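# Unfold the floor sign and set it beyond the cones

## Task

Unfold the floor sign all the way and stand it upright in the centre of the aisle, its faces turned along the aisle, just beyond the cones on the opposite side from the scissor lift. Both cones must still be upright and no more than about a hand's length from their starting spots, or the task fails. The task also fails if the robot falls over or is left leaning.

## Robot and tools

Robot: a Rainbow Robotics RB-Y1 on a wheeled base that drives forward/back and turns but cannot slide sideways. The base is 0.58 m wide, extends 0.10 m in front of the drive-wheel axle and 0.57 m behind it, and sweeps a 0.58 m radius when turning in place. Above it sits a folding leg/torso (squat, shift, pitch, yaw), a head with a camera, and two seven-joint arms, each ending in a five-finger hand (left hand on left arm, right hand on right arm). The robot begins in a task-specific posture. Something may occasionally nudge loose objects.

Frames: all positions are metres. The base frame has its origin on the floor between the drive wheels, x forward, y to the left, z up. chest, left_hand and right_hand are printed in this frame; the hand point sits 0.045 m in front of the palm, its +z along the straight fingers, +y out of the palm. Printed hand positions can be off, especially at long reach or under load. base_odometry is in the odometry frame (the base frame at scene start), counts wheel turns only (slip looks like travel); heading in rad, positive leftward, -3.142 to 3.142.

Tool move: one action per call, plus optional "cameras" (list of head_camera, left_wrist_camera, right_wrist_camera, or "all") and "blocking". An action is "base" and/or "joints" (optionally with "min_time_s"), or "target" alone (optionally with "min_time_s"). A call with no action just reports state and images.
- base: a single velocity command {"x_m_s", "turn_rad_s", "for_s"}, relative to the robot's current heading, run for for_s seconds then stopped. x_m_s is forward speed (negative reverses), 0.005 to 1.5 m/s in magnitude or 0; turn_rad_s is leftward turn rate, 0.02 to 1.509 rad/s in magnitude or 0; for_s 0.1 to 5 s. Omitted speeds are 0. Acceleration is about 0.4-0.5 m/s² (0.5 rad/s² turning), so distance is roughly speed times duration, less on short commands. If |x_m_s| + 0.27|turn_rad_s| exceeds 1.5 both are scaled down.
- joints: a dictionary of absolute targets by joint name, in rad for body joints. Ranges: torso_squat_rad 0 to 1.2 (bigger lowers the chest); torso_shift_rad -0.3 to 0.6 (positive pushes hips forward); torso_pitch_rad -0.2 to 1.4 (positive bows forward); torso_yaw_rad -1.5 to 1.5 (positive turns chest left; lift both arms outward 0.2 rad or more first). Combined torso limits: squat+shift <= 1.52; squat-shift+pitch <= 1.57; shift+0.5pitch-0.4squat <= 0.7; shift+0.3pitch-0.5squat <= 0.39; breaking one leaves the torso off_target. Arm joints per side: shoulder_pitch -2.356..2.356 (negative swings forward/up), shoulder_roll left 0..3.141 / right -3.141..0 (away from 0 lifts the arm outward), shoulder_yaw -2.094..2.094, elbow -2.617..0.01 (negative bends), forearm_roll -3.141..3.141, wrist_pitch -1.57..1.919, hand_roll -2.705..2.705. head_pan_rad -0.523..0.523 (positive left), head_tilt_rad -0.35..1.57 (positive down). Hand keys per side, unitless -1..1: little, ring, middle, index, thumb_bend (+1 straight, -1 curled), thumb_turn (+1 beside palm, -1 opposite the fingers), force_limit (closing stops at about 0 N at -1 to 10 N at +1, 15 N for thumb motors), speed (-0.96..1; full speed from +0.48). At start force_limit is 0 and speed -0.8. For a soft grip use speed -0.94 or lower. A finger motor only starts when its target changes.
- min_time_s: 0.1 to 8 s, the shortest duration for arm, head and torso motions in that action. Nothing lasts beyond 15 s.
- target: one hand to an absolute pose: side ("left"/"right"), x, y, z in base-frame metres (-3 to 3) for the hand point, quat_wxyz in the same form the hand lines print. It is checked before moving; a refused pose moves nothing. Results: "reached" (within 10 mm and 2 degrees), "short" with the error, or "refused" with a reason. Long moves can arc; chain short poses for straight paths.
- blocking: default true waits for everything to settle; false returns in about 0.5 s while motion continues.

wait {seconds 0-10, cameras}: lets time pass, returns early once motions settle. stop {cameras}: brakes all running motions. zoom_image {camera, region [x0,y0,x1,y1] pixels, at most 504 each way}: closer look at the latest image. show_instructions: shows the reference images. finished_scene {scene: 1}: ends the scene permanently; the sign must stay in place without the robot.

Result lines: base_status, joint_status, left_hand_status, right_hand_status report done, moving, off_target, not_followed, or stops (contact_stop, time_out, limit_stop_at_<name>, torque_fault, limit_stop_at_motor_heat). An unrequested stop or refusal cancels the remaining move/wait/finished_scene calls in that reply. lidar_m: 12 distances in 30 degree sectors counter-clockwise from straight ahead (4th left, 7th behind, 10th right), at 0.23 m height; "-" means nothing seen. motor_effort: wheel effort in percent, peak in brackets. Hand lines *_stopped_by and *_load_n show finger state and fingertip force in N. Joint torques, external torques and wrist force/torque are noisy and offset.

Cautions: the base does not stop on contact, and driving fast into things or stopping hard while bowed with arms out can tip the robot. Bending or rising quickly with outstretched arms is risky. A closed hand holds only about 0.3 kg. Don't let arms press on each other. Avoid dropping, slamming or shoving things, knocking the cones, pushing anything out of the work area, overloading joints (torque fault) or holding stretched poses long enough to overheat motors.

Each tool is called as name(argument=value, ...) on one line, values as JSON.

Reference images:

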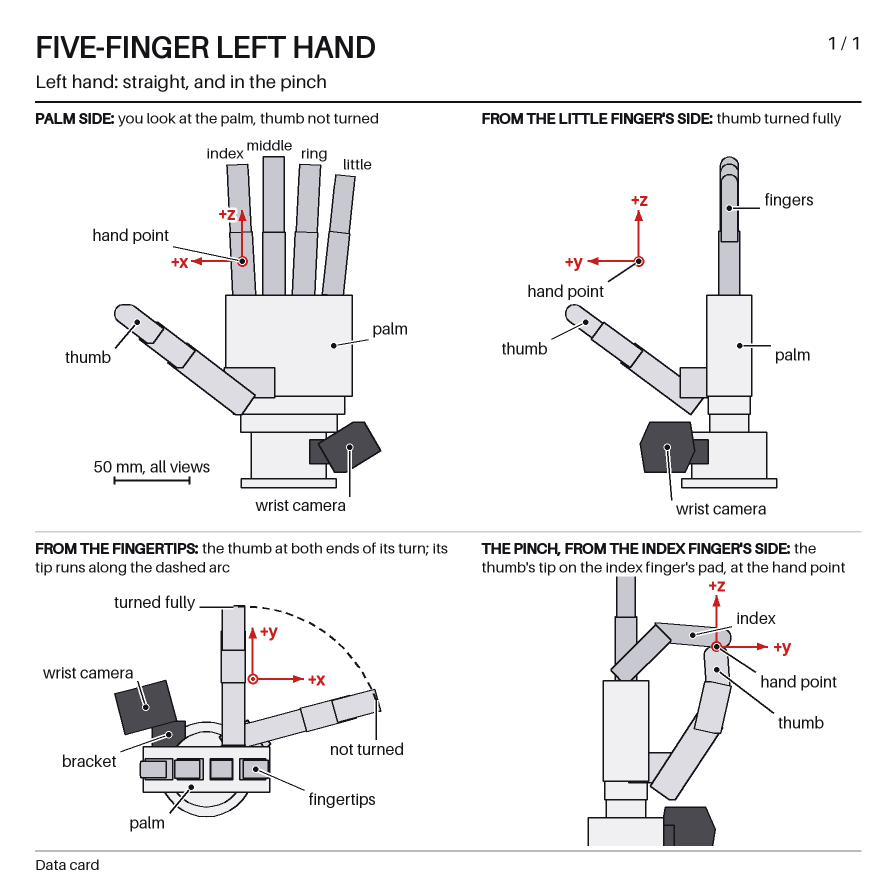

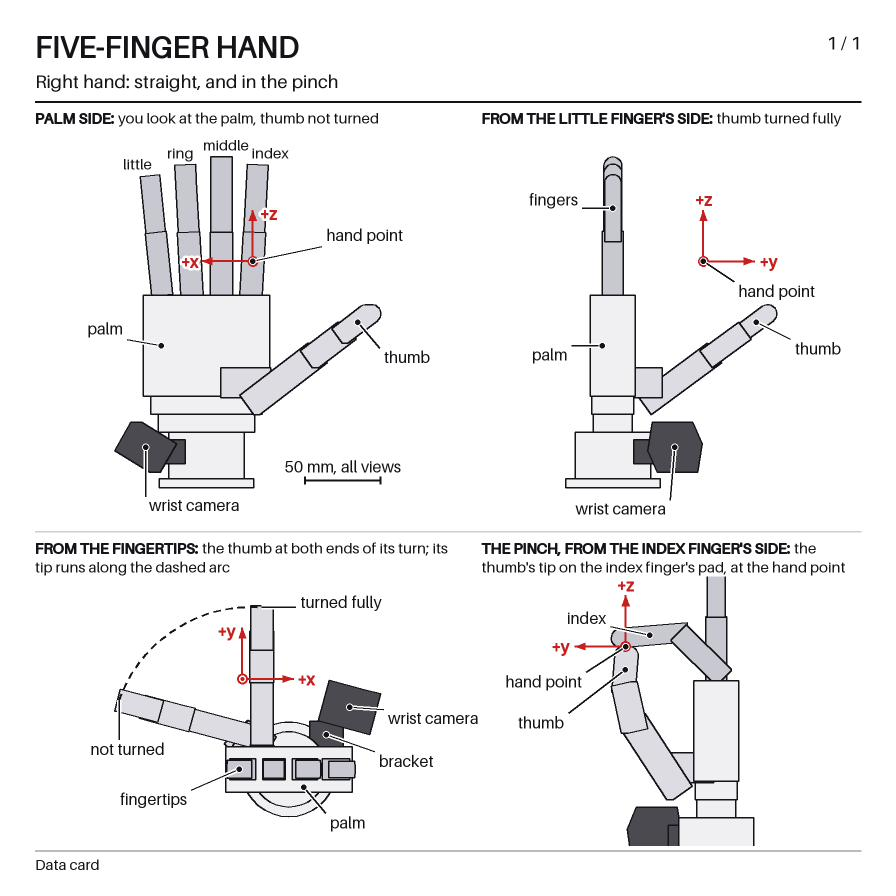

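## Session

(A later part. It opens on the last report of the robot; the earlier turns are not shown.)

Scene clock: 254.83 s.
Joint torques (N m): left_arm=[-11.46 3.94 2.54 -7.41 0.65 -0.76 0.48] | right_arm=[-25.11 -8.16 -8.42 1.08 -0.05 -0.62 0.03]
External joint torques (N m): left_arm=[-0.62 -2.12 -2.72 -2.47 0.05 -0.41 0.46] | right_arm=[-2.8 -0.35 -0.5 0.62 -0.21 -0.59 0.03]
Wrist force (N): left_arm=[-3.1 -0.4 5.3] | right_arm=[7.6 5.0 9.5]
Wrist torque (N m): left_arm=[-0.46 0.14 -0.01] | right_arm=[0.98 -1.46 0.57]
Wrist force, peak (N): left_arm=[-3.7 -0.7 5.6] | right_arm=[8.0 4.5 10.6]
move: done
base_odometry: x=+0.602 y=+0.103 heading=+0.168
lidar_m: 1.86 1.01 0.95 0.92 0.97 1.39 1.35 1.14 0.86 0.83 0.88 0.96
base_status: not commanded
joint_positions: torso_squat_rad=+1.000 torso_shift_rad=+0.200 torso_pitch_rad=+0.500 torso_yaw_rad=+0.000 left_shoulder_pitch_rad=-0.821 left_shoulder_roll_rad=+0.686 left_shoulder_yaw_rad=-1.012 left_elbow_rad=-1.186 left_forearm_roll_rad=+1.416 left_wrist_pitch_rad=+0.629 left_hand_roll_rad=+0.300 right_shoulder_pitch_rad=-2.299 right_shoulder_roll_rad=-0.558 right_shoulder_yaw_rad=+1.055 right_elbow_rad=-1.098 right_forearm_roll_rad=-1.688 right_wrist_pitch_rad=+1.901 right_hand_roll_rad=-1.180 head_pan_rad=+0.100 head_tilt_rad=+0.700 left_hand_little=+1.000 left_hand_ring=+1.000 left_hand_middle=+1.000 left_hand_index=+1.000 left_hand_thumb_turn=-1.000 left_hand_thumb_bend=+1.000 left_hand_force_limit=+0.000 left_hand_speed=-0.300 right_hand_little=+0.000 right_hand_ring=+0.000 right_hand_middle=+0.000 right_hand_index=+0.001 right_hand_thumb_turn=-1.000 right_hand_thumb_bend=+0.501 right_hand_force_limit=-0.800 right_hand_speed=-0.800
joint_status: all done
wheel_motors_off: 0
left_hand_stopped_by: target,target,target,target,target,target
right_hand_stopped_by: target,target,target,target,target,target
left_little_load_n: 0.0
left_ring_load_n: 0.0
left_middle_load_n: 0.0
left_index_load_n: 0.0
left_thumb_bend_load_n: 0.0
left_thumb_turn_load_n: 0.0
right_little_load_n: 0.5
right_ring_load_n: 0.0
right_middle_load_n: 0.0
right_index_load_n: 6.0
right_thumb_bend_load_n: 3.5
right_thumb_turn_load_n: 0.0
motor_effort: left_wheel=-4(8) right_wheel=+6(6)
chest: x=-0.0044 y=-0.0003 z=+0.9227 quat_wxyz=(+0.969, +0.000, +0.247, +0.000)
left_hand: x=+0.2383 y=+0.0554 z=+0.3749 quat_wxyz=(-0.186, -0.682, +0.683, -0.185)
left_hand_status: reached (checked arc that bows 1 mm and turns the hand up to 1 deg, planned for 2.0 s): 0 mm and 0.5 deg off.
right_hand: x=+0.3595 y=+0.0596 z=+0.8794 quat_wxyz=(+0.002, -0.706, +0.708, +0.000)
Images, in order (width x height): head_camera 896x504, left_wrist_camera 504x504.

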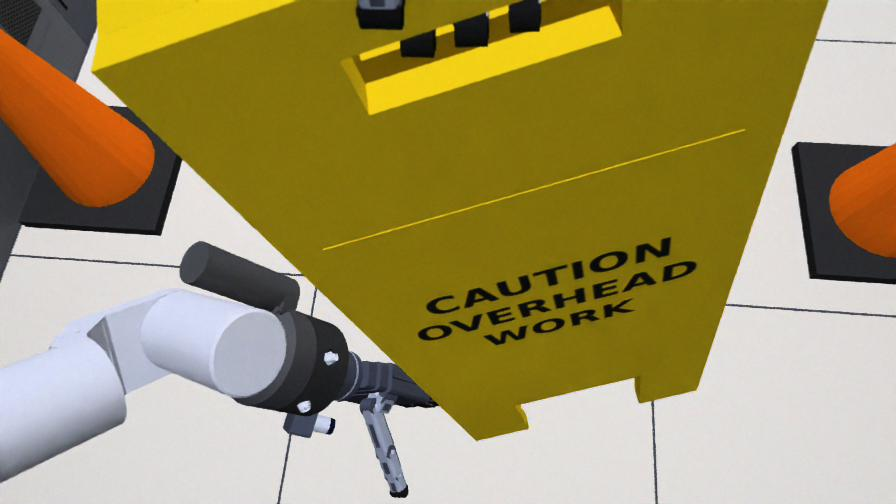

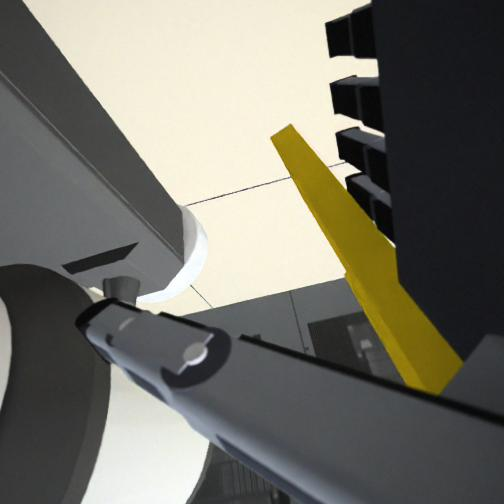

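move(target={"side": "left", "x": 0.245, "y": 0.085, "z": 0.385, "quat_wxyz": [0.1830, 0.6830, -0.6830, 0.1830]}, min_time_s=2)

move(target={"side": "right", "x": 0.36, "y": 0.06, "z": 0.82, "quat_wxyz": [0, -0.7071, 0.7071, 0]}, min_time_s=3, cameras=["head_camera", "left_wrist_camera"])

Scene clock: 258.77 s.
Joint torques (N m): left_arm=[-8.8 7.4 6.36 -6.81 1.36 -0.42 -0.21] | right_arm=[-24.8 -8.07 -8.15 1.16 0.03 -0.56 -0.12]
External joint torques (N m): left_arm=[1.92 -0.06 0.75 -2.16 0.74 -0.12 -0.22] | right_arm=[-2.49 -0.26 -0.24 0.7 -0.12 -0.53 -0.12]
Wrist force (N): left_arm=[-2.7 -0.6 5.3] | right_arm=[8.3 4.5 10.3]
Wrist torque (N m): left_arm=[-0.50 0.20 -0.07] | right_arm=[0.96 -1.71 0.67]
Wrist force, peak (N): left_arm=[-3.9 -0.4 5.6] | right_arm=[8.4 4.9 10.3]
move: done
base_odometry: x=+0.602 y=+0.103 heading=+0.168
lidar_m: 1.86 1.00 0.95 0.93 0.98 1.38 1.35 1.13 0.85 0.83 0.87 0.95
base_status: not commanded
joint_positions: torso_squat_rad=+1.000 torso_shift_rad=+0.200 torso_pitch_rad=+0.500 torso_yaw_rad=+0.000 left_shoulder_pitch_rad=-0.807 left_shoulder_roll_rad=+0.762 left_shoulder_yaw_rad=-0.987 left_elbow_rad=-1.226 left_forearm_roll_rad=+1.470 left_wrist_pitch_rad=+0.655 left_hand_roll_rad=+0.252 right_shoulder_pitch_rad=-2.299 right_shoulder_roll_rad=-0.558 right_shoulder_yaw_rad=+1.055 right_elbow_rad=-1.098 right_forearm_roll_rad=-1.688 right_wrist_pitch_rad=+1.901 right_hand_roll_rad=-1.180 head_pan_rad=+0.100 head_tilt_rad=+0.700 left_hand_little=+1.000 left_hand_ring=+1.000 left_hand_middle=+1.000 left_hand_index=+1.000 left_hand_thumb_turn=-1.000 left_hand_thumb_bend=+1.000 left_hand_force_limit=+0.000 left_hand_speed=-0.300 right_hand_little=+0.000 right_hand_ring=+0.000 right_hand_middle=+0.000 right_hand_index=+0.001 right_hand_thumb_turn=-1.000 right_hand_thumb_bend=+0.501 right_hand_force_limit=-0.800 right_hand_speed=-0.800
joint_status: all done
wheel_motors_off: 0
left_hand_stopped_by: target,target,target,target,target,target
right_hand_stopped_by: target,target,target,target,target,target
left_little_load_n: 0.0
left_ring_load_n: 0.0
left_middle_load_n: 0.0
left_index_load_n: 0.0
left_thumb_bend_load_n: 0.0
left_thumb_turn_load_n: -0.5
right_little_load_n: 1.0
right_ring_load_n: 0.5
right_middle_load_n: 0.0
right_index_load_n: 5.0
right_thumb_bend_load_n: 3.0
right_thumb_turn_load_n: -0.5
motor_effort: left_wheel=-3(8) right_wheel=+6(6)
chest: x=-0.0044 y=-0.0003 z=+0.9227 quat_wxyz=(+0.969, +0.000, +0.247, +0.000)
left_hand: x=+0.2449 y=+0.0851 z=+0.3848 quat_wxyz=(-0.183, -0.683, +0.683, -0.183)
left_hand_status: reached (checked arc that bows 2 mm and turns the hand up to 1 deg, planned for 2.0 s): 0 mm and 0.0 deg off.
right_hand: x=+0.3595 y=+0.0596 z=+0.8794 quat_wxyz=(+0.002, -0.706, +0.708, +0.000)
pictures: none

Scene clock: 262.10 s.
Joint torques (N m): left_arm=[-9.17 7.44 6.68 -6.77 1.31 -0.27 0] | right_arm=[-23.47 -9.02 -9.33 -0.39 0.22 -0.99 -0.57]
External joint torques (N m): left_arm=[1.55 -0.03 1.07 -2.12 0.69 0.04 -0.02] | right_arm=[-0.93 -1.64 -0.56 -0.61 0.07 -0.97 -0.57]
Wrist force (N): left_arm=[-3.0 -0.5 5.4] | right_arm=[7.8 4.9 9.7]
Wrist torque (N m): left_arm=[-0.49 0.11 -0.10] | right_arm=[0.98 -1.42 0.41]
Wrist force, peak (N): left_arm=[-3.4 -0.7 6.1] | right_arm=[7.6 5.3 10.3]
move: done
base_odometry: x=+0.602 y=+0.103 heading=+0.168
lidar_m: 0.25 1.01 0.95 0.92 0.97 1.38 1.35 1.13 0.86 0.83 0.88 0.34
base_status: not commanded
joint_positions: torso_squat_rad=+1.000 torso_shift_rad=+0.200 torso_pitch_rad=+0.500 torso_yaw_rad=+0.000 left_shoulder_pitch_rad=-0.807 left_shoulder_roll_rad=+0.762 left_shoulder_yaw_rad=-0.987 left_elbow_rad=-1.226 left_forearm_roll_rad=+1.470 left_wrist_pitch_rad=+0.655 left_hand_roll_rad=+0.252 right_shoulder_pitch_rad=-2.175 right_shoulder_roll_rad=-0.571 right_shoulder_yaw_rad=+1.096 right_elbow_rad=-1.223 right_forearm_roll_rad=-1.638 right_wrist_pitch_rad=+1.799 right_hand_roll_rad=-1.226 head_pan_rad=+0.100 head_tilt_rad=+0.700 left_hand_little=+1.000 left_hand_ring=+1.000 left_hand_middle=+1.000 left_hand_index=+1.000 left_hand_thumb_turn=-1.000 left_hand_thumb_bend=+1.000 left_hand_force_limit=+0.000 left_hand_speed=-0.300 right_hand_little=+0.000 right_hand_ring=+0.000 right_hand_middle=+0.000 right_hand_index=+0.001 right_hand_thumb_turn=-1.000 right_hand_thumb_bend=+0.501 right_hand_force_limit=-0.800 right_hand_speed=-0.800
joint_status: all done
wheel_motors_off: 0
left_hand_stopped_by: target,target,target,target,target,target
right_hand_stopped_by: target,target,target,target,target,target
left_little_load_n: 0.0
left_ring_load_n: 0.0
left_middle_load_n: 0.0
left_index_load_n: 0.0
left_thumb_bend_load_n: 0.0
left_thumb_turn_load_n: 0.0
right_little_load_n: 0.5
right_ring_load_n: 0.0
right_middle_load_n: 0.0
right_index_load_n: 5.5
right_thumb_bend_load_n: 2.5
right_thumb_turn_load_n: 0.0
motor_effort: left_wheel=-5(8) right_wheel=+6(6)
chest: x=-0.0044 y=-0.0003 z=+0.9227 quat_wxyz=(+0.969, +0.000, +0.247, +0.000)
left_hand: x=+0.2449 y=+0.0852 z=+0.3848 quat_wxyz=(-0.183, -0.683, +0.683, -0.183)
right_hand: x=+0.3598 y=+0.0598 z=+0.8198 quat_wxyz=(-0.001, -0.707, +0.707, +0.000)
right_hand_status: reached (checked arc that bows 4 mm and turns the hand up to 1 deg, planned for 3.0 s): 0 mm and 0.1 deg off.
Images, in order (width x height): head_camera 896x504, left_wrist_camera 504x504.

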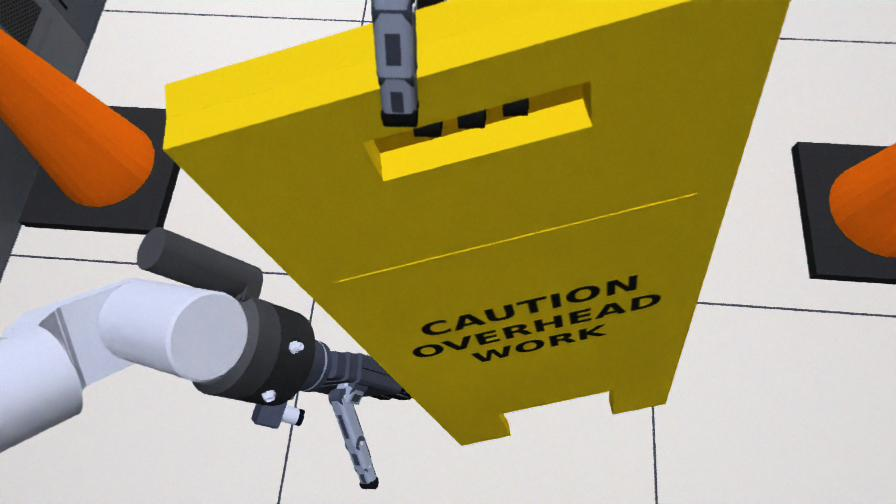

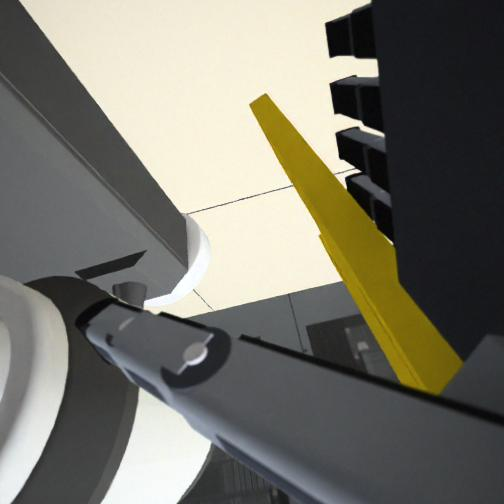

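move(target={"side": "right", "x": 0.36, "y": 0.06, "z": 0.80, "quat_wxyz": [0, -0.6428, 0.7661, 0]}, min_time_s=3, cameras=["head_camera", "left_wrist_camera"])

Scene clock: 265.83 s.
Joint torques (N m): left_arm=[-8.77 7.59 7.38 -6.99 1.33 -0.29 -0.09] | right_arm=[-23.47 -8.73 -9.96 -0.36 0.28 -1.04 -0.55]
External joint torques (N m): left_arm=[1.95 0.12 1.77 -2.35 0.71 0.01 -0.1] | right_arm=[-1.19 -1.66 -0.72 -0.54 0.14 -1.01 -0.55]
Wrist force (N): left_arm=[-4.4 -0.7 5.2] | right_arm=[7.8 4.3 9.2]
Wrist torque (N m): left_arm=[-0.40 0.25 -0.19] | right_arm=[0.89 -1.40 0.35]
Wrist force, peak (N): left_arm=[-4.4 -0.7 6.1] | right_arm=[8.5 5.3 9.4]
move: done
base_odometry: x=+0.602 y=+0.103 heading=+0.168
lidar_m: 0.25 1.00 0.94 0.93 0.98 1.39 1.35 1.12 0.86 0.83 0.88 0.30
base_status: not commanded
joint_positions: torso_squat_rad=+1.000 torso_shift_rad=+0.200 torso_pitch_rad=+0.500 torso_yaw_rad=+0.000 left_shoulder_pitch_rad=-0.807 left_shoulder_roll_rad=+0.762 left_shoulder_yaw_rad=-0.987 left_elbow_rad=-1.226 left_forearm_roll_rad=+1.470 left_wrist_pitch_rad=+0.655 left_hand_roll_rad=+0.252 right_shoulder_pitch_rad=-2.120 right_shoulder_roll_rad=-0.616 right_shoulder_yaw_rad=+1.108 right_elbow_rad=-1.328 right_forearm_roll_rad=-1.629 right_wrist_pitch_rad=+1.765 right_hand_roll_rad=-1.440 head_pan_rad=+0.100 head_tilt_rad=+0.700 left_hand_little=+1.000 left_hand_ring=+1.000 left_hand_middle=+1.000 left_hand_index=+1.000 left_hand_thumb_turn=-1.000 left_hand_thumb_bend=+1.000 left_hand_force_limit=+0.000 left_hand_speed=-0.300 right_hand_little=+0.000 right_hand_ring=+0.000 right_hand_middle=+0.000 right_hand_index=+0.001 right_hand_thumb_turn=-1.000 right_hand_thumb_bend=+0.501 right_hand_force_limit=-0.800 right_hand_speed=-0.800
joint_status: all done
wheel_motors_off: 0
left_hand_stopped_by: target,target,target,target,target,target
right_hand_stopped_by: target,target,target,target,target,target
left_little_load_n: 0.0
left_ring_load_n: 0.0
left_middle_load_n: 0.0
left_index_load_n: 0.0
left_thumb_bend_load_n: 0.0
left_thumb_turn_load_n: 0.0
right_little_load_n: 0.5
right_ring_load_n: 0.0
right_middle_load_n: 0.0
right_index_load_n: 5.5
right_thumb_bend_load_n: 3.0
right_thumb_turn_load_n: -0.5
motor_effort: left_wheel=-4(9) right_wheel=+6(6)
chest: x=-0.0044 y=-0.0003 z=+0.9227 quat_wxyz=(+0.969, +0.000, +0.247, +0.000)
left_hand: x=+0.2449 y=+0.0852 z=+0.3848 quat_wxyz=(-0.183, -0.683, +0.683, -0.183)
right_hand: x=+0.3597 y=+0.0599 z=+0.7998 quat_wxyz=(-0.001, -0.643, +0.766, +0.000)
right_hand_status: reached (checked arc that bows 2 mm and turns the hand up to 10 deg, planned for 3.0 s): 0 mm and 0.2 deg off.
Images, in order (width x height): head_camera 896x504, left_wrist_camera 504x504.

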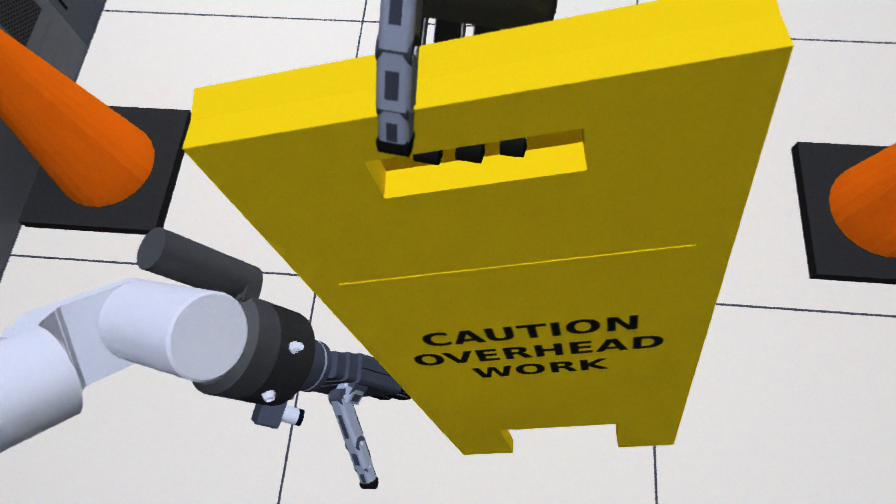

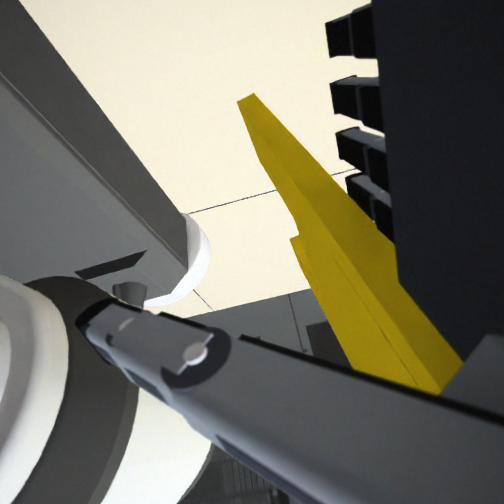

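move(target={"side": "right", "x": 0.36, "y": 0.06, "z": 0.74, "quat_wxyz": [0, -0.6225, 0.7826, 0]}, min_time_s=3)

move(target={"side": "left", "x": 0.245, "y": 0.105, "z": 0.395, "quat_wxyz": [0.1830, 0.6830, -0.6830, 0.1830]}, min_time_s=2, cameras=["head_camera", "left_wrist_camera"])

Scene clock: 269.83 s.
Joint torques (N m): left_arm=[-9.07 6.45 7.23 -6.99 1.3 -0.24 0.03] | right_arm=[-22.99 -7.75 -10.44 -1.07 0.13 -1.51 -0.53]
External joint torques (N m): left_arm=[1.65 -1.03 1.62 -2.35 0.68 0.06 0.02] | right_arm=[-0.8 -1.11 -0.79 -0.78 -0.02 -1.47 -0.53]
Wrist force (N): left_arm=[-4.6 -0.8 6.0] | right_arm=[8.7 4.4 8.5]
Wrist torque (N m): left_arm=[-0.51 0.05 -0.19] | right_arm=[0.95 -1.30 0.29]
Wrist force, peak (N): left_arm=[-5.2 -1.0 6.1] | right_arm=[9.0 4.3 9.5]
move: done
base_odometry: x=+0.602 y=+0.103 heading=+0.168
lidar_m: 0.24 1.01 0.95 0.92 0.98 1.39 1.35 1.14 0.86 0.83 0.36 0.30
base_status: not commanded
joint_positions: torso_squat_rad=+1.000 torso_shift_rad=+0.200 torso_pitch_rad=+0.500 torso_yaw_rad=+0.000 left_shoulder_pitch_rad=-0.807 left_shoulder_roll_rad=+0.763 left_shoulder_yaw_rad=-0.987 left_elbow_rad=-1.226 left_forearm_roll_rad=+1.470 left_wrist_pitch_rad=+0.655 left_hand_roll_rad=+0.252 right_shoulder_pitch_rad=-2.007 right_shoulder_roll_rad=-0.619 right_shoulder_yaw_rad=+1.165 right_elbow_rad=-1.405 right_forearm_roll_rad=-1.553 right_wrist_pitch_rad=+1.659 right_hand_roll_rad=-1.519 head_pan_rad=+0.100 head_tilt_rad=+0.700 left_hand_little=+1.000 left_hand_ring=+1.000 left_hand_middle=+1.000 left_hand_index=+1.000 left_hand_thumb_turn=-1.000 left_hand_thumb_bend=+1.000 left_hand_force_limit=+0.000 left_hand_speed=-0.300 right_hand_little=+0.000 right_hand_ring=+0.000 right_hand_middle=+0.000 right_hand_index=+0.001 right_hand_thumb_turn=-1.000 right_hand_thumb_bend=+0.501 right_hand_force_limit=-0.800 right_hand_speed=-0.800
joint_status: all done
wheel_motors_off: 0
left_hand_stopped_by: target,target,target,target,target,target
right_hand_stopped_by: target,target,target,target,target,target
left_little_load_n: 0.0
left_ring_load_n: 0.0
left_middle_load_n: 0.0
left_index_load_n: 0.0
left_thumb_bend_load_n: 0.0
left_thumb_turn_load_n: 0.0
right_little_load_n: 0.0
right_ring_load_n: 0.0
right_middle_load_n: 0.5
right_index_load_n: 6.0
right_thumb_bend_load_n: 4.5
right_thumb_turn_load_n: -0.5
motor_effort: left_wheel=-4(10) right_wheel=+6(6)
chest: x=-0.0044 y=-0.0003 z=+0.9227 quat_wxyz=(+0.969, +0.000, +0.247, +0.000)
left_hand: x=+0.2449 y=+0.0854 z=+0.3848 quat_wxyz=(-0.183, -0.683, +0.683, -0.183)
right_hand: x=+0.3597 y=+0.0596 z=+0.7398 quat_wxyz=(+0.000, -0.623, +0.783, +0.000)
right_hand_status: reached (checked arc that bows 3 mm and turns the hand up to 3 deg, planned for 3.0 s): 0 mm and 0.1 deg off.
pictures: none

Scene clock: 272.17 s.
Joint torques (N m): left_arm=[-8.41 8.39 7.04 -7.4 1.74 -0.2 -0.17] | right_arm=[-22.83 -7.59 -10.85 -0.97 0.16 -0.9 -0.6]
External joint torques (N m): left_arm=[2.01 -0.07 1.16 -2.92 1.11 0.07 -0.19] | right_arm=[-0.65 -0.96 -1.19 -0.69 0.01 -0.86 -0.6]
Wrist force (N): left_arm=[-3.2 -1.4 5.5] | right_arm=[7.3 5.2 8.7]
Wrist torque (N m): left_arm=[-0.55 0.07 -0.12] | right_arm=[0.97 -1.51 0.29]
Wrist force, peak (N): left_arm=[-4.7 -1.2 6.7] | right_arm=[9.0 4.9 8.9]
move: done
base_odometry: x=+0.602 y=+0.103 heading=+0.168
lidar_m: 0.23 1.01 0.95 0.92 0.97 1.38 1.35 1.14 0.86 0.83 0.88 0.28
base_status: not commanded
joint_positions: torso_squat_rad=+1.000 torso_shift_rad=+0.200 torso_pitch_rad=+0.500 torso_yaw_rad=+0.000 left_shoulder_pitch_rad=-0.786 left_shoulder_roll_rad=+0.826 left_shoulder_yaw_rad=-0.968 left_elbow_rad=-1.274 left_forearm_roll_rad=+1.507 left_wrist_pitch_rad=+0.669 left_hand_roll_rad=+0.226 right_shoulder_pitch_rad=-2.007 right_shoulder_roll_rad=-0.619 right_shoulder_yaw_rad=+1.165 right_elbow_rad=-1.405 right_forearm_roll_rad=-1.553 right_wrist_pitch_rad=+1.659 right_hand_roll_rad=-1.519 head_pan_rad=+0.100 head_tilt_rad=+0.700 left_hand_little=+1.000 left_hand_ring=+1.000 left_hand_middle=+1.000 left_hand_index=+1.000 left_hand_thumb_turn=-1.000 left_hand_thumb_bend=+1.000 left_hand_force_limit=+0.000 left_hand_speed=-0.300 right_hand_little=+0.000 right_hand_ring=+0.000 right_hand_middle=+0.000 right_hand_index=+0.001 right_hand_thumb_turn=-1.000 right_hand_thumb_bend=+0.501 right_hand_force_limit=-0.800 right_hand_speed=-0.800
joint_status: all done
wheel_motors_off: 0
left_hand_stopped_by: target,target,target,target,target,target
right_hand_stopped_by: target,target,target,target,target,target
left_little_load_n: 0.0
left_ring_load_n: 0.0
left_middle_load_n: 0.0
left_index_load_n: 0.0
left_thumb_bend_load_n: -0.5
left_thumb_turn_load_n: 0.0
right_little_load_n: 1.0
right_ring_load_n: 0.0
right_middle_load_n: 0.0
right_index_load_n: 5.0
right_thumb_bend_load_n: 4.5
right_thumb_turn_load_n: -1.0
motor_effort: left_wheel=-5(8) right_wheel=+6(6)
chest: x=-0.0044 y=-0.0003 z=+0.9227 quat_wxyz=(+0.969, +0.000, +0.247, +0.000)
left_hand: x=+0.2450 y=+0.1053 z=+0.3948 quat_wxyz=(-0.183, -0.683, +0.683, -0.183)
left_hand_status: reached (checked arc that bows 2 mm and turns the hand up to 0 deg, planned for 2.0 s): 0 mm and 0.0 deg off.
right_hand: x=+0.3597 y=+0.0597 z=+0.7398 quat_wxyz=(+0.000, -0.623, +0.783, +0.000)
Images, in order (width x height): head_camera 896x504, left_wrist_camera 504x504.

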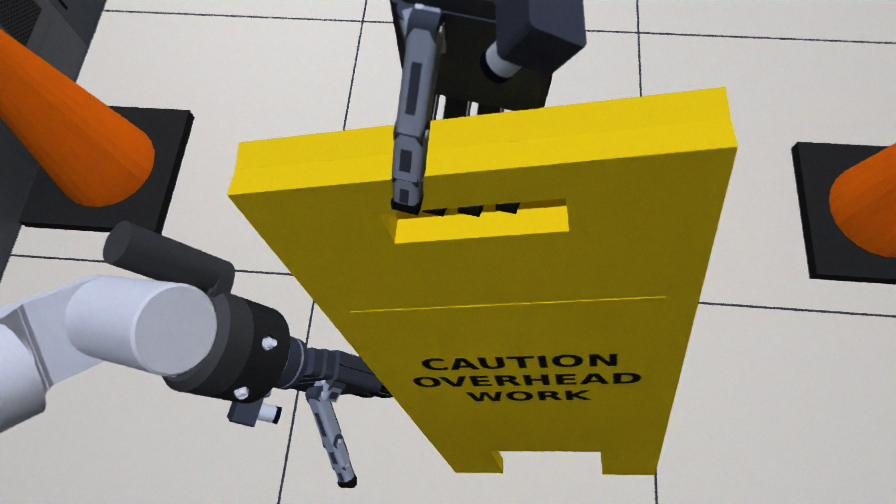

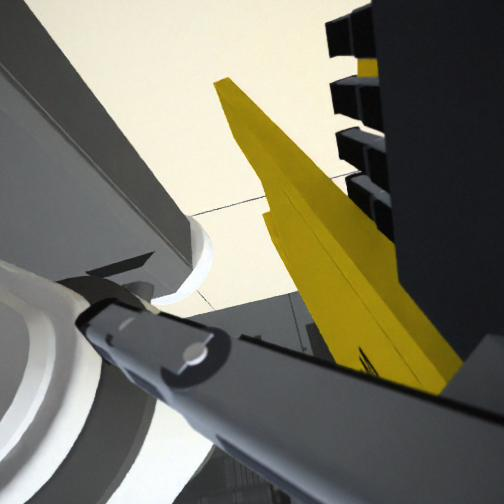

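move(target={"side": "left", "x": 0.248, "y": 0.14, "z": 0.405, "quat_wxyz": [0.1830, 0.6830, -0.6830, 0.1830]}, min_time_s=2.5, cameras=["head_camera", "left_wrist_camera"])

Scene clock: 275.60 s.
Joint torques (N m): left_arm=[-7.81 9.65 6.95 -6.41 1.49 -0.02 -0.23] | right_arm=[-23.09 -7.61 -10.48 -0.83 0.07 -0.83 -0.52]
External joint torques (N m): left_arm=[2.26 -0.33 0.82 -2.39 0.83 0.16 -0.24] | right_arm=[-0.9 -0.97 -0.82 -0.55 -0.08 -0.79 -0.52]
Wrist force (N): left_arm=[-3.4 -1.4 5.7] | right_arm=[7.4 5.0 9.2]
Wrist torque (N m): left_arm=[-0.48 0.24 -0.12] | right_arm=[0.94 -1.56 0.36]
Wrist force, peak (N): left_arm=[-3.9 -1.6 6.3] | right_arm=[7.8 5.7 9.8]
move: done
base_odometry: x=+0.602 y=+0.103 heading=+0.168
lidar_m: 0.23 0.24 0.95 0.93 0.98 1.38 1.35 1.13 0.86 0.83 0.88 0.25
base_status: not commanded
joint_positions: torso_squat_rad=+1.000 torso_shift_rad=+0.200 torso_pitch_rad=+0.500 torso_yaw_rad=+0.000 left_shoulder_pitch_rad=-0.757 left_shoulder_roll_rad=+0.901 left_shoulder_yaw_rad=-0.927 left_elbow_rad=-1.284 left_forearm_roll_rad=+1.601 left_wrist_pitch_rad=+0.699 left_hand_roll_rad=+0.122 right_shoulder_pitch_rad=-2.007 right_shoulder_roll_rad=-0.619 right_shoulder_yaw_rad=+1.165 right_elbow_rad=-1.405 right_forearm_roll_rad=-1.553 right_wrist_pitch_rad=+1.659 right_hand_roll_rad=-1.519 head_pan_rad=+0.100 head_tilt_rad=+0.700 left_hand_little=+1.000 left_hand_ring=+1.000 left_hand_middle=+1.000 left_hand_index=+1.000 left_hand_thumb_turn=-1.000 left_hand_thumb_bend=+1.000 left_hand_force_limit=+0.000 left_hand_speed=-0.300 right_hand_little=+0.000 right_hand_ring=+0.000 right_hand_middle=+0.000 right_hand_index=+0.001 right_hand_thumb_turn=-1.000 right_hand_thumb_bend=+0.501 right_hand_force_limit=-0.800 right_hand_speed=-0.800
joint_status: all done
wheel_motors_off: 0
left_hand_stopped_by: target,target,target,target,target,target
right_hand_stopped_by: target,target,target,target,target,target
left_little_load_n: 0.0
left_ring_load_n: 0.0
left_middle_load_n: 0.0
left_index_load_n: 0.0
left_thumb_bend_load_n: 0.0
left_thumb_turn_load_n: 0.0
right_little_load_n: 1.5
right_ring_load_n: 0.0
right_middle_load_n: 0.0
right_index_load_n: 5.0
right_thumb_bend_load_n: 4.5
right_thumb_turn_load_n: -1.5
motor_effort: left_wheel=-7(9) right_wheel=+6(6)
chest: x=-0.0044 y=-0.0003 z=+0.9227 quat_wxyz=(+0.969, +0.000, +0.247, +0.000)
left_hand: x=+0.2480 y=+0.1401 z=+0.4049 quat_wxyz=(-0.182, -0.683, +0.683, -0.183)
left_hand_status: reached (checked arc that bows 2 mm and turns the hand up to 0 deg, planned for 2.5 s): 0 mm and 0.1 deg off.
right_hand: x=+0.3597 y=+0.0597 z=+0.7398 quat_wxyz=(+0.000, -0.623, +0.783, +0.000)
Images, in order (width x height): head_camera 896x504, left_wrist_camera 504x504.

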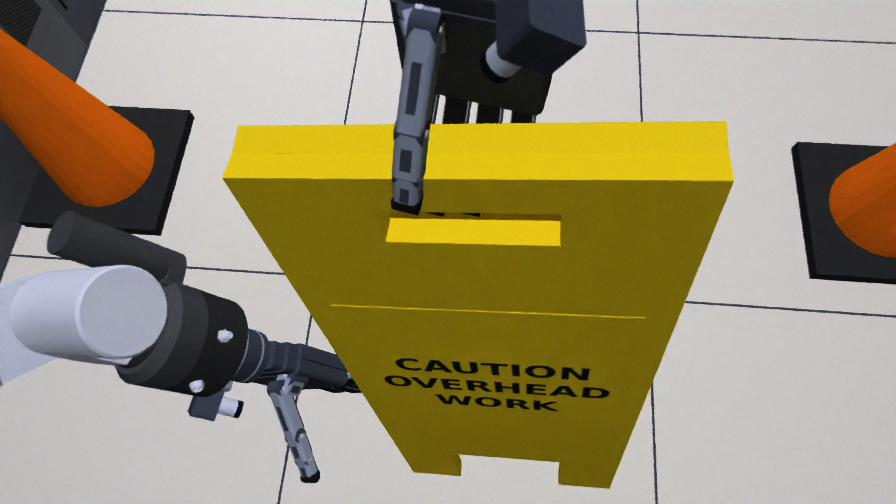

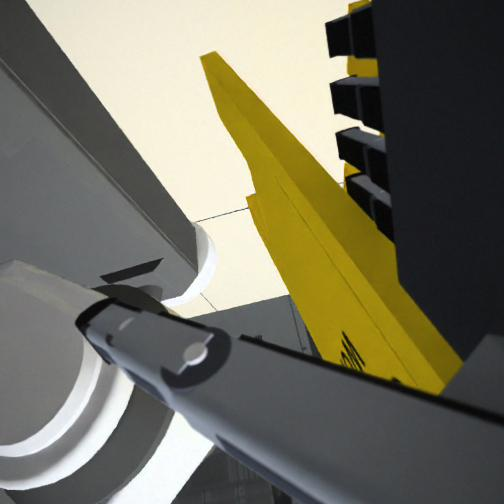

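move(target={"side": "left", "x": 0.250, "y": 0.165, "z": 0.415, "quat_wxyz": [0.1830, 0.6830, -0.6830, 0.1830]}, min_time_s=2)

move(target={"side": "right", "x": 0.365, "y": 0.08, "z": 0.69, "quat_wxyz": [0, -0.6428, 0.7661, 0]}, min_time_s=3, cameras=["head_camera", "left_wrist_camera"])

Scene clock: 278.67 s.
Joint torques (N m): left_arm=[-7.29 11.97 7.04 -5.24 1.2 0.34 -0.08] | right_arm=[-23.1 -7.25 -10.78 -0.86 0.35 -0.39 -0.43]
External joint torques (N m): left_arm=[2.52 0.9 0.69 -1.55 0.51 0.44 -0.1] | right_arm=[-0.92 -0.61 -1.13 -0.58 0.2 -0.35 -0.43]
Wrist force (N): left_arm=[-1.8 -1.3 5.3] | right_arm=[6.5 6.4 9.8]
Wrist torque (N m): left_arm=[-0.45 0.17 -0.06] | right_arm=[1.04 -1.82 0.42]
Wrist force, peak (N): left_arm=[-1.5 -1.5 6.7] | right_arm=[7.8 5.4 9.8]
move: done
base_odometry: x=+0.602 y=+0.103 heading=+0.168
lidar_m: 0.22 0.24 0.95 0.92 0.98 1.38 1.35 1.13 0.86 0.83 0.87 0.22
base_status: not commanded
joint_positions: torso_squat_rad=+1.000 torso_shift_rad=+0.200 torso_pitch_rad=+0.500 torso_yaw_rad=+0.000 left_shoulder_pitch_rad=-0.735 left_shoulder_roll_rad=+0.956 left_shoulder_yaw_rad=-0.894 left_elbow_rad=-1.293 left_forearm_roll_rad=+1.667 left_wrist_pitch_rad=+0.728 left_hand_roll_rad=+0.053 right_shoulder_pitch_rad=-2.007 right_shoulder_roll_rad=-0.619 right_shoulder_yaw_rad=+1.165 right_elbow_rad=-1.405 right_forearm_roll_rad=-1.553 right_wrist_pitch_rad=+1.659 right_hand_roll_rad=-1.519 head_pan_rad=+0.100 head_tilt_rad=+0.700 left_hand_little=+1.000 left_hand_ring=+1.000 left_hand_middle=+1.000 left_hand_index=+1.000 left_hand_thumb_turn=-1.000 left_hand_thumb_bend=+1.000 left_hand_force_limit=+0.000 left_hand_speed=-0.300 right_hand_little=+0.000 right_hand_ring=+0.000 right_hand_middle=+0.000 right_hand_index=+0.001 right_hand_thumb_turn=-1.000 right_hand_thumb_bend=+0.501 right_hand_force_limit=-0.800 right_hand_speed=-0.800
joint_status: all done
wheel_motors_off: 0
left_hand_stopped_by: target,target,target,target,target,target
right_hand_stopped_by: target,target,target,target,target,target
left_little_load_n: 0.0
left_ring_load_n: 0.0
left_middle_load_n: 0.0
left_index_load_n: 0.0
left_thumb_bend_load_n: 0.0
left_thumb_turn_load_n: 0.0
right_little_load_n: 1.5
right_ring_load_n: 1.5
right_middle_load_n: 1.0
right_index_load_n: 3.0
right_thumb_bend_load_n: 5.5
right_thumb_turn_load_n: -1.5
motor_effort: left_wheel=-5(8) right_wheel=+6(6)
chest: x=-0.0044 y=-0.0003 z=+0.9227 quat_wxyz=(+0.969, +0.000, +0.247, +0.000)
left_hand: x=+0.2501 y=+0.1650 z=+0.4149 quat_wxyz=(-0.183, -0.683, +0.683, -0.183)
left_hand_status: reached (checked arc that bows 1 mm and turns the hand up to 0 deg, planned for 2.0 s): 0 mm and 0.0 deg off.
right_hand: x=+0.3597 y=+0.0597 z=+0.7398 quat_wxyz=(+0.000, -0.623, +0.783, +0.000)
pictures: none

Scene clock: 282.00 s.
Joint torques (N m): left_arm=[-7.23 10.15 7.49 -5.41 1.26 0.36 0] | right_arm=[-23.68 -5.74 -10.3 -0.27 0.39 -1.26 -0.37]
External joint torques (N m): left_arm=[2.58 -0.93 1.15 -1.73 0.58 0.46 -0.01] | right_arm=[-1.06 0.61 -1.05 0.5 0.23 -1.22 -0.37]
Wrist force (N): left_arm=[-4.0 -1.4 5.7] | right_arm=[7.8 5.0 8.8]
Wrist torque (N m): left_arm=[-0.46 0.19 -0.18] | right_arm=[0.89 -1.40 0.34]
Wrist force, peak (N): left_arm=[-3.6 -1.9 6.5] | right_arm=[6.8 6.2 10.2]
move: done
base_odometry: x=+0.602 y=+0.103 heading=+0.168
lidar_m: 0.22 0.24 0.94 0.93 0.99 1.37 1.34 1.14 0.86 0.83 0.88 0.23
base_status: not commanded
joint_positions: torso_squat_rad=+1.000 torso_shift_rad=+0.200 torso_pitch_rad=+0.500 torso_yaw_rad=+0.000 left_shoulder_pitch_rad=-0.735 left_shoulder_roll_rad=+0.956 left_shoulder_yaw_rad=-0.894 left_elbow_rad=-1.293 left_forearm_roll_rad=+1.667 left_wrist_pitch_rad=+0.728 left_hand_roll_rad=+0.053 right_shoulder_pitch_rad=-1.955 right_shoulder_roll_rad=-0.508 right_shoulder_yaw_rad=+1.222 right_elbow_rad=-1.280 right_forearm_roll_rad=-1.479 right_wrist_pitch_rad=+1.569 right_hand_roll_rad=-1.432 head_pan_rad=+0.100 head_tilt_rad=+0.700 left_hand_little=+1.000 left_hand_ring=+1.000 left_hand_middle=+1.000 left_hand_index=+1.000 left_hand_thumb_turn=-1.000 left_hand_thumb_bend=+1.000 left_hand_force_limit=+0.000 left_hand_speed=-0.300 right_hand_little=+0.000 right_hand_ring=+0.000 right_hand_middle=+0.000 right_hand_index=+0.001 right_hand_thumb_turn=-1.000 right_hand_thumb_bend=+0.501 right_hand_force_limit=-0.800 right_hand_speed=-0.800
joint_status: all done
wheel_motors_off: 0
left_hand_stopped_by: target,target,target,target,target,target
right_hand_stopped_by: target,target,target,target,target,target
left_little_load_n: 0.0
left_ring_load_n: 0.0
left_middle_load_n: 0.0
left_index_load_n: 0.0
left_thumb_bend_load_n: 0.0
left_thumb_turn_load_n: 0.0
right_little_load_n: 1.5
right_ring_load_n: 0.0
right_middle_load_n: 0.0
right_index_load_n: 6.0
right_thumb_bend_load_n: 6.0
right_thumb_turn_load_n: -1.0
motor_effort: left_wheel=-4(9) right_wheel=+6(6)
chest: x=-0.0044 y=-0.0003 z=+0.9227 quat_wxyz=(+0.969, +0.000, +0.247, +0.000)
left_hand: x=+0.2501 y=+0.1652 z=+0.4149 quat_wxyz=(-0.183, -0.683, +0.683, -0.183)
right_hand: x=+0.3646 y=+0.0794 z=+0.6898 quat_wxyz=(+0.001, -0.642, +0.766, +0.000)
right_hand_status: reached (checked arc that bows 2 mm and turns the hand up to 3 deg, planned for 3.0 s): 1 mm and 0.1 deg off.
Images, in order (width x height): head_camera 896x504, left_wrist_camera 504x504.

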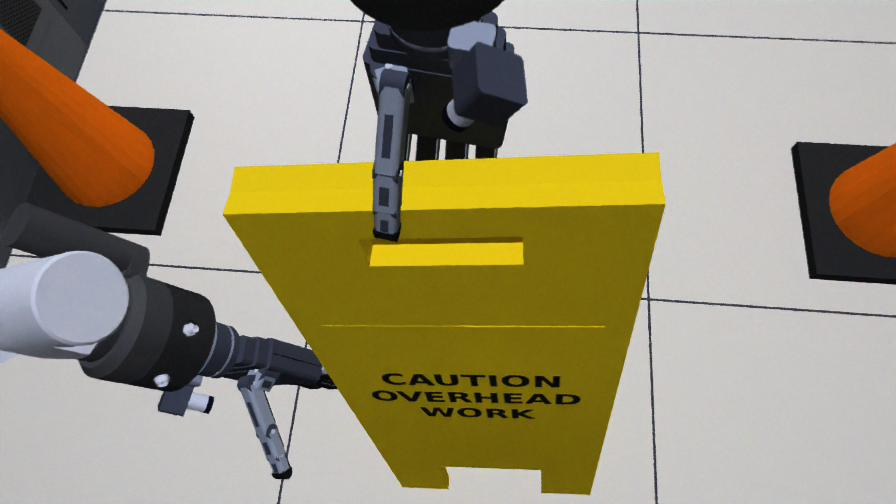

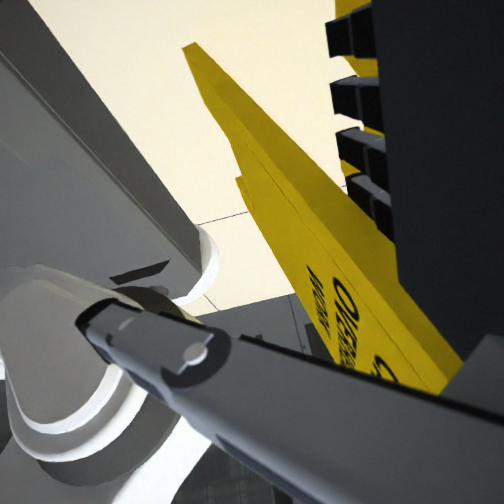

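move(target={"side": "left", "x": 0.252, "y": 0.185, "z": 0.415, "quat_wxyz": [0.1830, 0.6830, -0.6830, 0.1830]}, min_time_s=1.5)

move(target={"side": "right", "x": 0.365, "y": 0.085, "z": 0.665, "quat_wxyz": [0, -0.6157, 0.7880, 0]}, min_time_s=2, cameras=["head_camera", "left_wrist_camera"])

Scene clock: 284.23 s.
Joint torques (N m): left_arm=[-6.17 13.15 6.83 -3.41 1.26 0.58 -0.09] | right_arm=[-23.94 -6.62 -9.85 -0.44 0.49 -0.38 -0.23]
External joint torques (N m): left_arm=[3.47 1.38 0.48 -0.03 0.56 0.61 -0.1] | right_arm=[-1.32 -0.27 -0.59 0.32 0.34 -0.34 -0.23]
Wrist force (N): left_arm=[-2.2 -2.0 6.1] | right_arm=[6.1 5.3 9.6]
Wrist torque (N m): left_arm=[-0.53 0.32 -0.08] | right_arm=[0.77 -1.78 0.47]
Wrist force, peak (N): left_arm=[-4.5 -1.6 6.3] | right_arm=[7.2 6.3 10.9]
move: done
base_odometry: x=+0.602 y=+0.103 heading=+0.168
lidar_m: 0.23 0.25 0.95 0.92 0.98 1.39 1.35 1.13 0.85 0.83 0.87 0.24
base_status: not commanded
joint_positions: torso_squat_rad=+1.000 torso_shift_rad=+0.200 torso_pitch_rad=+0.500 torso_yaw_rad=+0.000 left_shoulder_pitch_rad=-0.721 left_shoulder_roll_rad=+0.973 left_shoulder_yaw_rad=-0.868 left_elbow_rad=-1.257 left_forearm_roll_rad=+1.716 left_wrist_pitch_rad=+0.750 left_hand_roll_rad=-0.021 right_shoulder_pitch_rad=-1.955 right_shoulder_roll_rad=-0.508 right_shoulder_yaw_rad=+1.222 right_elbow_rad=-1.280 right_forearm_roll_rad=-1.479 right_wrist_pitch_rad=+1.568 right_hand_roll_rad=-1.432 head_pan_rad=+0.100 head_tilt_rad=+0.700 left_hand_little=+1.000 left_hand_ring=+1.000 left_hand_middle=+1.000 left_hand_index=+1.000 left_hand_thumb_turn=-1.000 left_hand_thumb_bend=+1.000 left_hand_force_limit=+0.000 left_hand_speed=-0.300 right_hand_little=+0.000 right_hand_ring=+0.000 right_hand_middle=+0.000 right_hand_index=+0.001 right_hand_thumb_turn=-1.000 right_hand_thumb_bend=+0.501 right_hand_force_limit=-0.800 right_hand_speed=-0.800
joint_status: all done
wheel_motors_off: 0
left_hand_stopped_by: target,target,target,target,target,target
right_hand_stopped_by: target,target,target,target,target,target
left_little_load_n: 0.0
left_ring_load_n: 0.0
left_middle_load_n: -0.5
left_index_load_n: 0.0
left_thumb_bend_load_n: 0.0
left_thumb_turn_load_n: -0.5
right_little_load_n: 1.5
right_ring_load_n: 1.5
right_middle_load_n: 1.0
right_index_load_n: 3.0
right_thumb_bend_load_n: 7.0
right_thumb_turn_load_n: -1.5
motor_effort: left_wheel=-5(9) right_wheel=+5(6)
chest: x=-0.0044 y=-0.0003 z=+0.9227 quat_wxyz=(+0.969, +0.000, +0.247, +0.000)
left_hand: x=+0.2521 y=+0.1843 z=+0.4152 quat_wxyz=(-0.180, -0.684, +0.683, -0.183)
left_hand_status: reached (checked arc that bows 1 mm and turns the hand up to 0 deg, planned for 1.5 s): 1 mm and 0.3 deg off.
right_hand: x=+0.3645 y=+0.0795 z=+0.6897 quat_wxyz=(+0.001, -0.643, +0.766, +0.000)
pictures: none

Scene clock: 286.57 s.
Joint torques (N m): left_arm=[-7.59 11.87 6.84 -4.55 1.33 0.44 -0.17] | right_arm=[-23.52 -5.78 -9.57 -0.39 0.44 -0.9 -0.57]
External joint torques (N m): left_arm=[2.05 0.1 0.5 -1.18 0.63 0.47 -0.19] | right_arm=[-0.99 0.27 -0.39 0.6 0.29 -0.87 -0.57]
Wrist force (N): left_arm=[-3.1 -2.5 5.9] | right_arm=[8.4 5.8 8.6]
Wrist torque (N m): left_arm=[-0.55 0.08 -0.10] | right_arm=[0.94 -1.56 0.27]
Wrist force, peak (N): left_arm=[-4.1 -1.9 6.4] | right_arm=[8.0 6.1 9.6]
move: done
base_odometry: x=+0.602 y=+0.103 heading=+0.168
lidar_m: 0.21 0.23 0.93 0.93 0.98 1.39 1.35 1.14 0.86 0.83 0.88 0.22
base_status: not commanded
joint_positions: torso_squat_rad=+1.000 torso_shift_rad=+0.200 torso_pitch_rad=+0.500 torso_yaw_rad=+0.000 left_shoulder_pitch_rad=-0.721 left_shoulder_roll_rad=+0.973 left_shoulder_yaw_rad=-0.868 left_elbow_rad=-1.257 left_forearm_roll_rad=+1.716 left_wrist_pitch_rad=+0.750 left_hand_roll_rad=-0.021 right_shoulder_pitch_rad=-1.914 right_shoulder_roll_rad=-0.486 right_shoulder_yaw_rad=+1.247 right_elbow_rad=-1.269 right_forearm_roll_rad=-1.447 right_wrist_pitch_rad=+1.527 right_hand_roll_rad=-1.502 head_pan_rad=+0.100 head_tilt_rad=+0.700 left_hand_little=+1.000 left_hand_ring=+1.000 left_hand_middle=+1.000 left_hand_index=+1.000 left_hand_thumb_turn=-1.000 left_hand_thumb_bend=+1.000 left_hand_force_limit=+0.000 left_hand_speed=-0.300 right_hand_little=+0.000 right_hand_ring=+0.000 right_hand_middle=+0.000 right_hand_index=+0.001 right_hand_thumb_turn=-1.000 right_hand_thumb_bend=+0.501 right_hand_force_limit=-0.800 right_hand_speed=-0.800
joint_status: all done
wheel_motors_off: 0
left_hand_stopped_by: target,target,target,target,target,target
right_hand_stopped_by: target,target,target,target,target,target
left_little_load_n: 0.0
left_ring_load_n: 0.0
left_middle_load_n: 0.0
left_index_load_n: 0.0
left_thumb_bend_load_n: 0.0
left_thumb_turn_load_n: 0.0
right_little_load_n: 1.5
right_ring_load_n: 0.0
right_middle_load_n: 1.5
right_index_load_n: 5.5
right_thumb_bend_load_n: 7.5
right_thumb_turn_load_n: -1.5
motor_effort: left_wheel=-3(8) right_wheel=+6(6)
chest: x=-0.0044 y=-0.0003 z=+0.9227 quat_wxyz=(+0.969, +0.000, +0.247, +0.000)
left_hand: x=+0.2521 y=+0.1846 z=+0.4151 quat_wxyz=(-0.180, -0.684, +0.683, -0.183)
right_hand: x=+0.3648 y=+0.0848 z=+0.6647 quat_wxyz=(+0.000, -0.616, +0.788, +0.000)
right_hand_status: reached (checked arc that bows 1 mm and turns the hand up to 4 deg, planned for 2.0 s): 0 mm and 0.1 deg off.
Images, in order (width x height): head_camera 896x504, left_wrist_camera 504x504.

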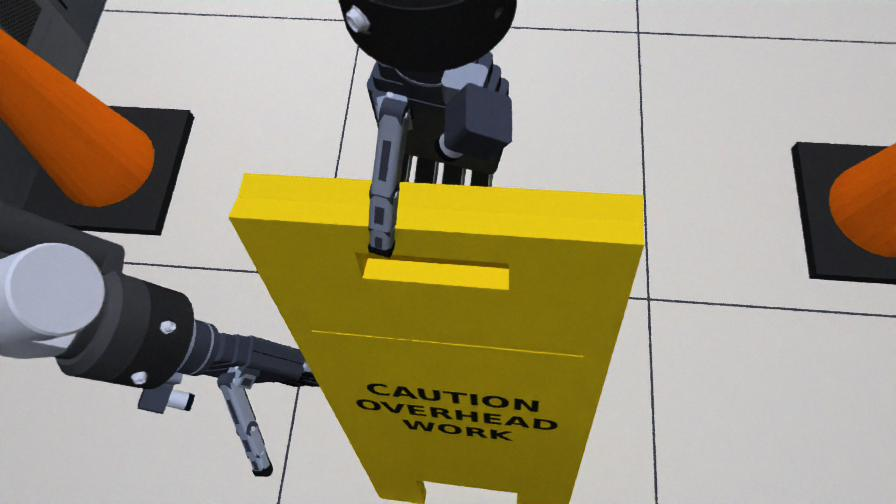

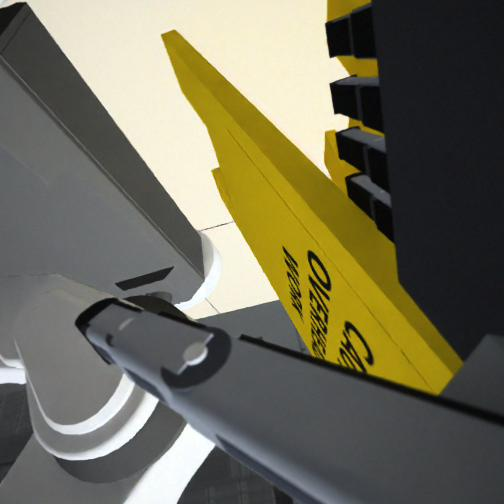

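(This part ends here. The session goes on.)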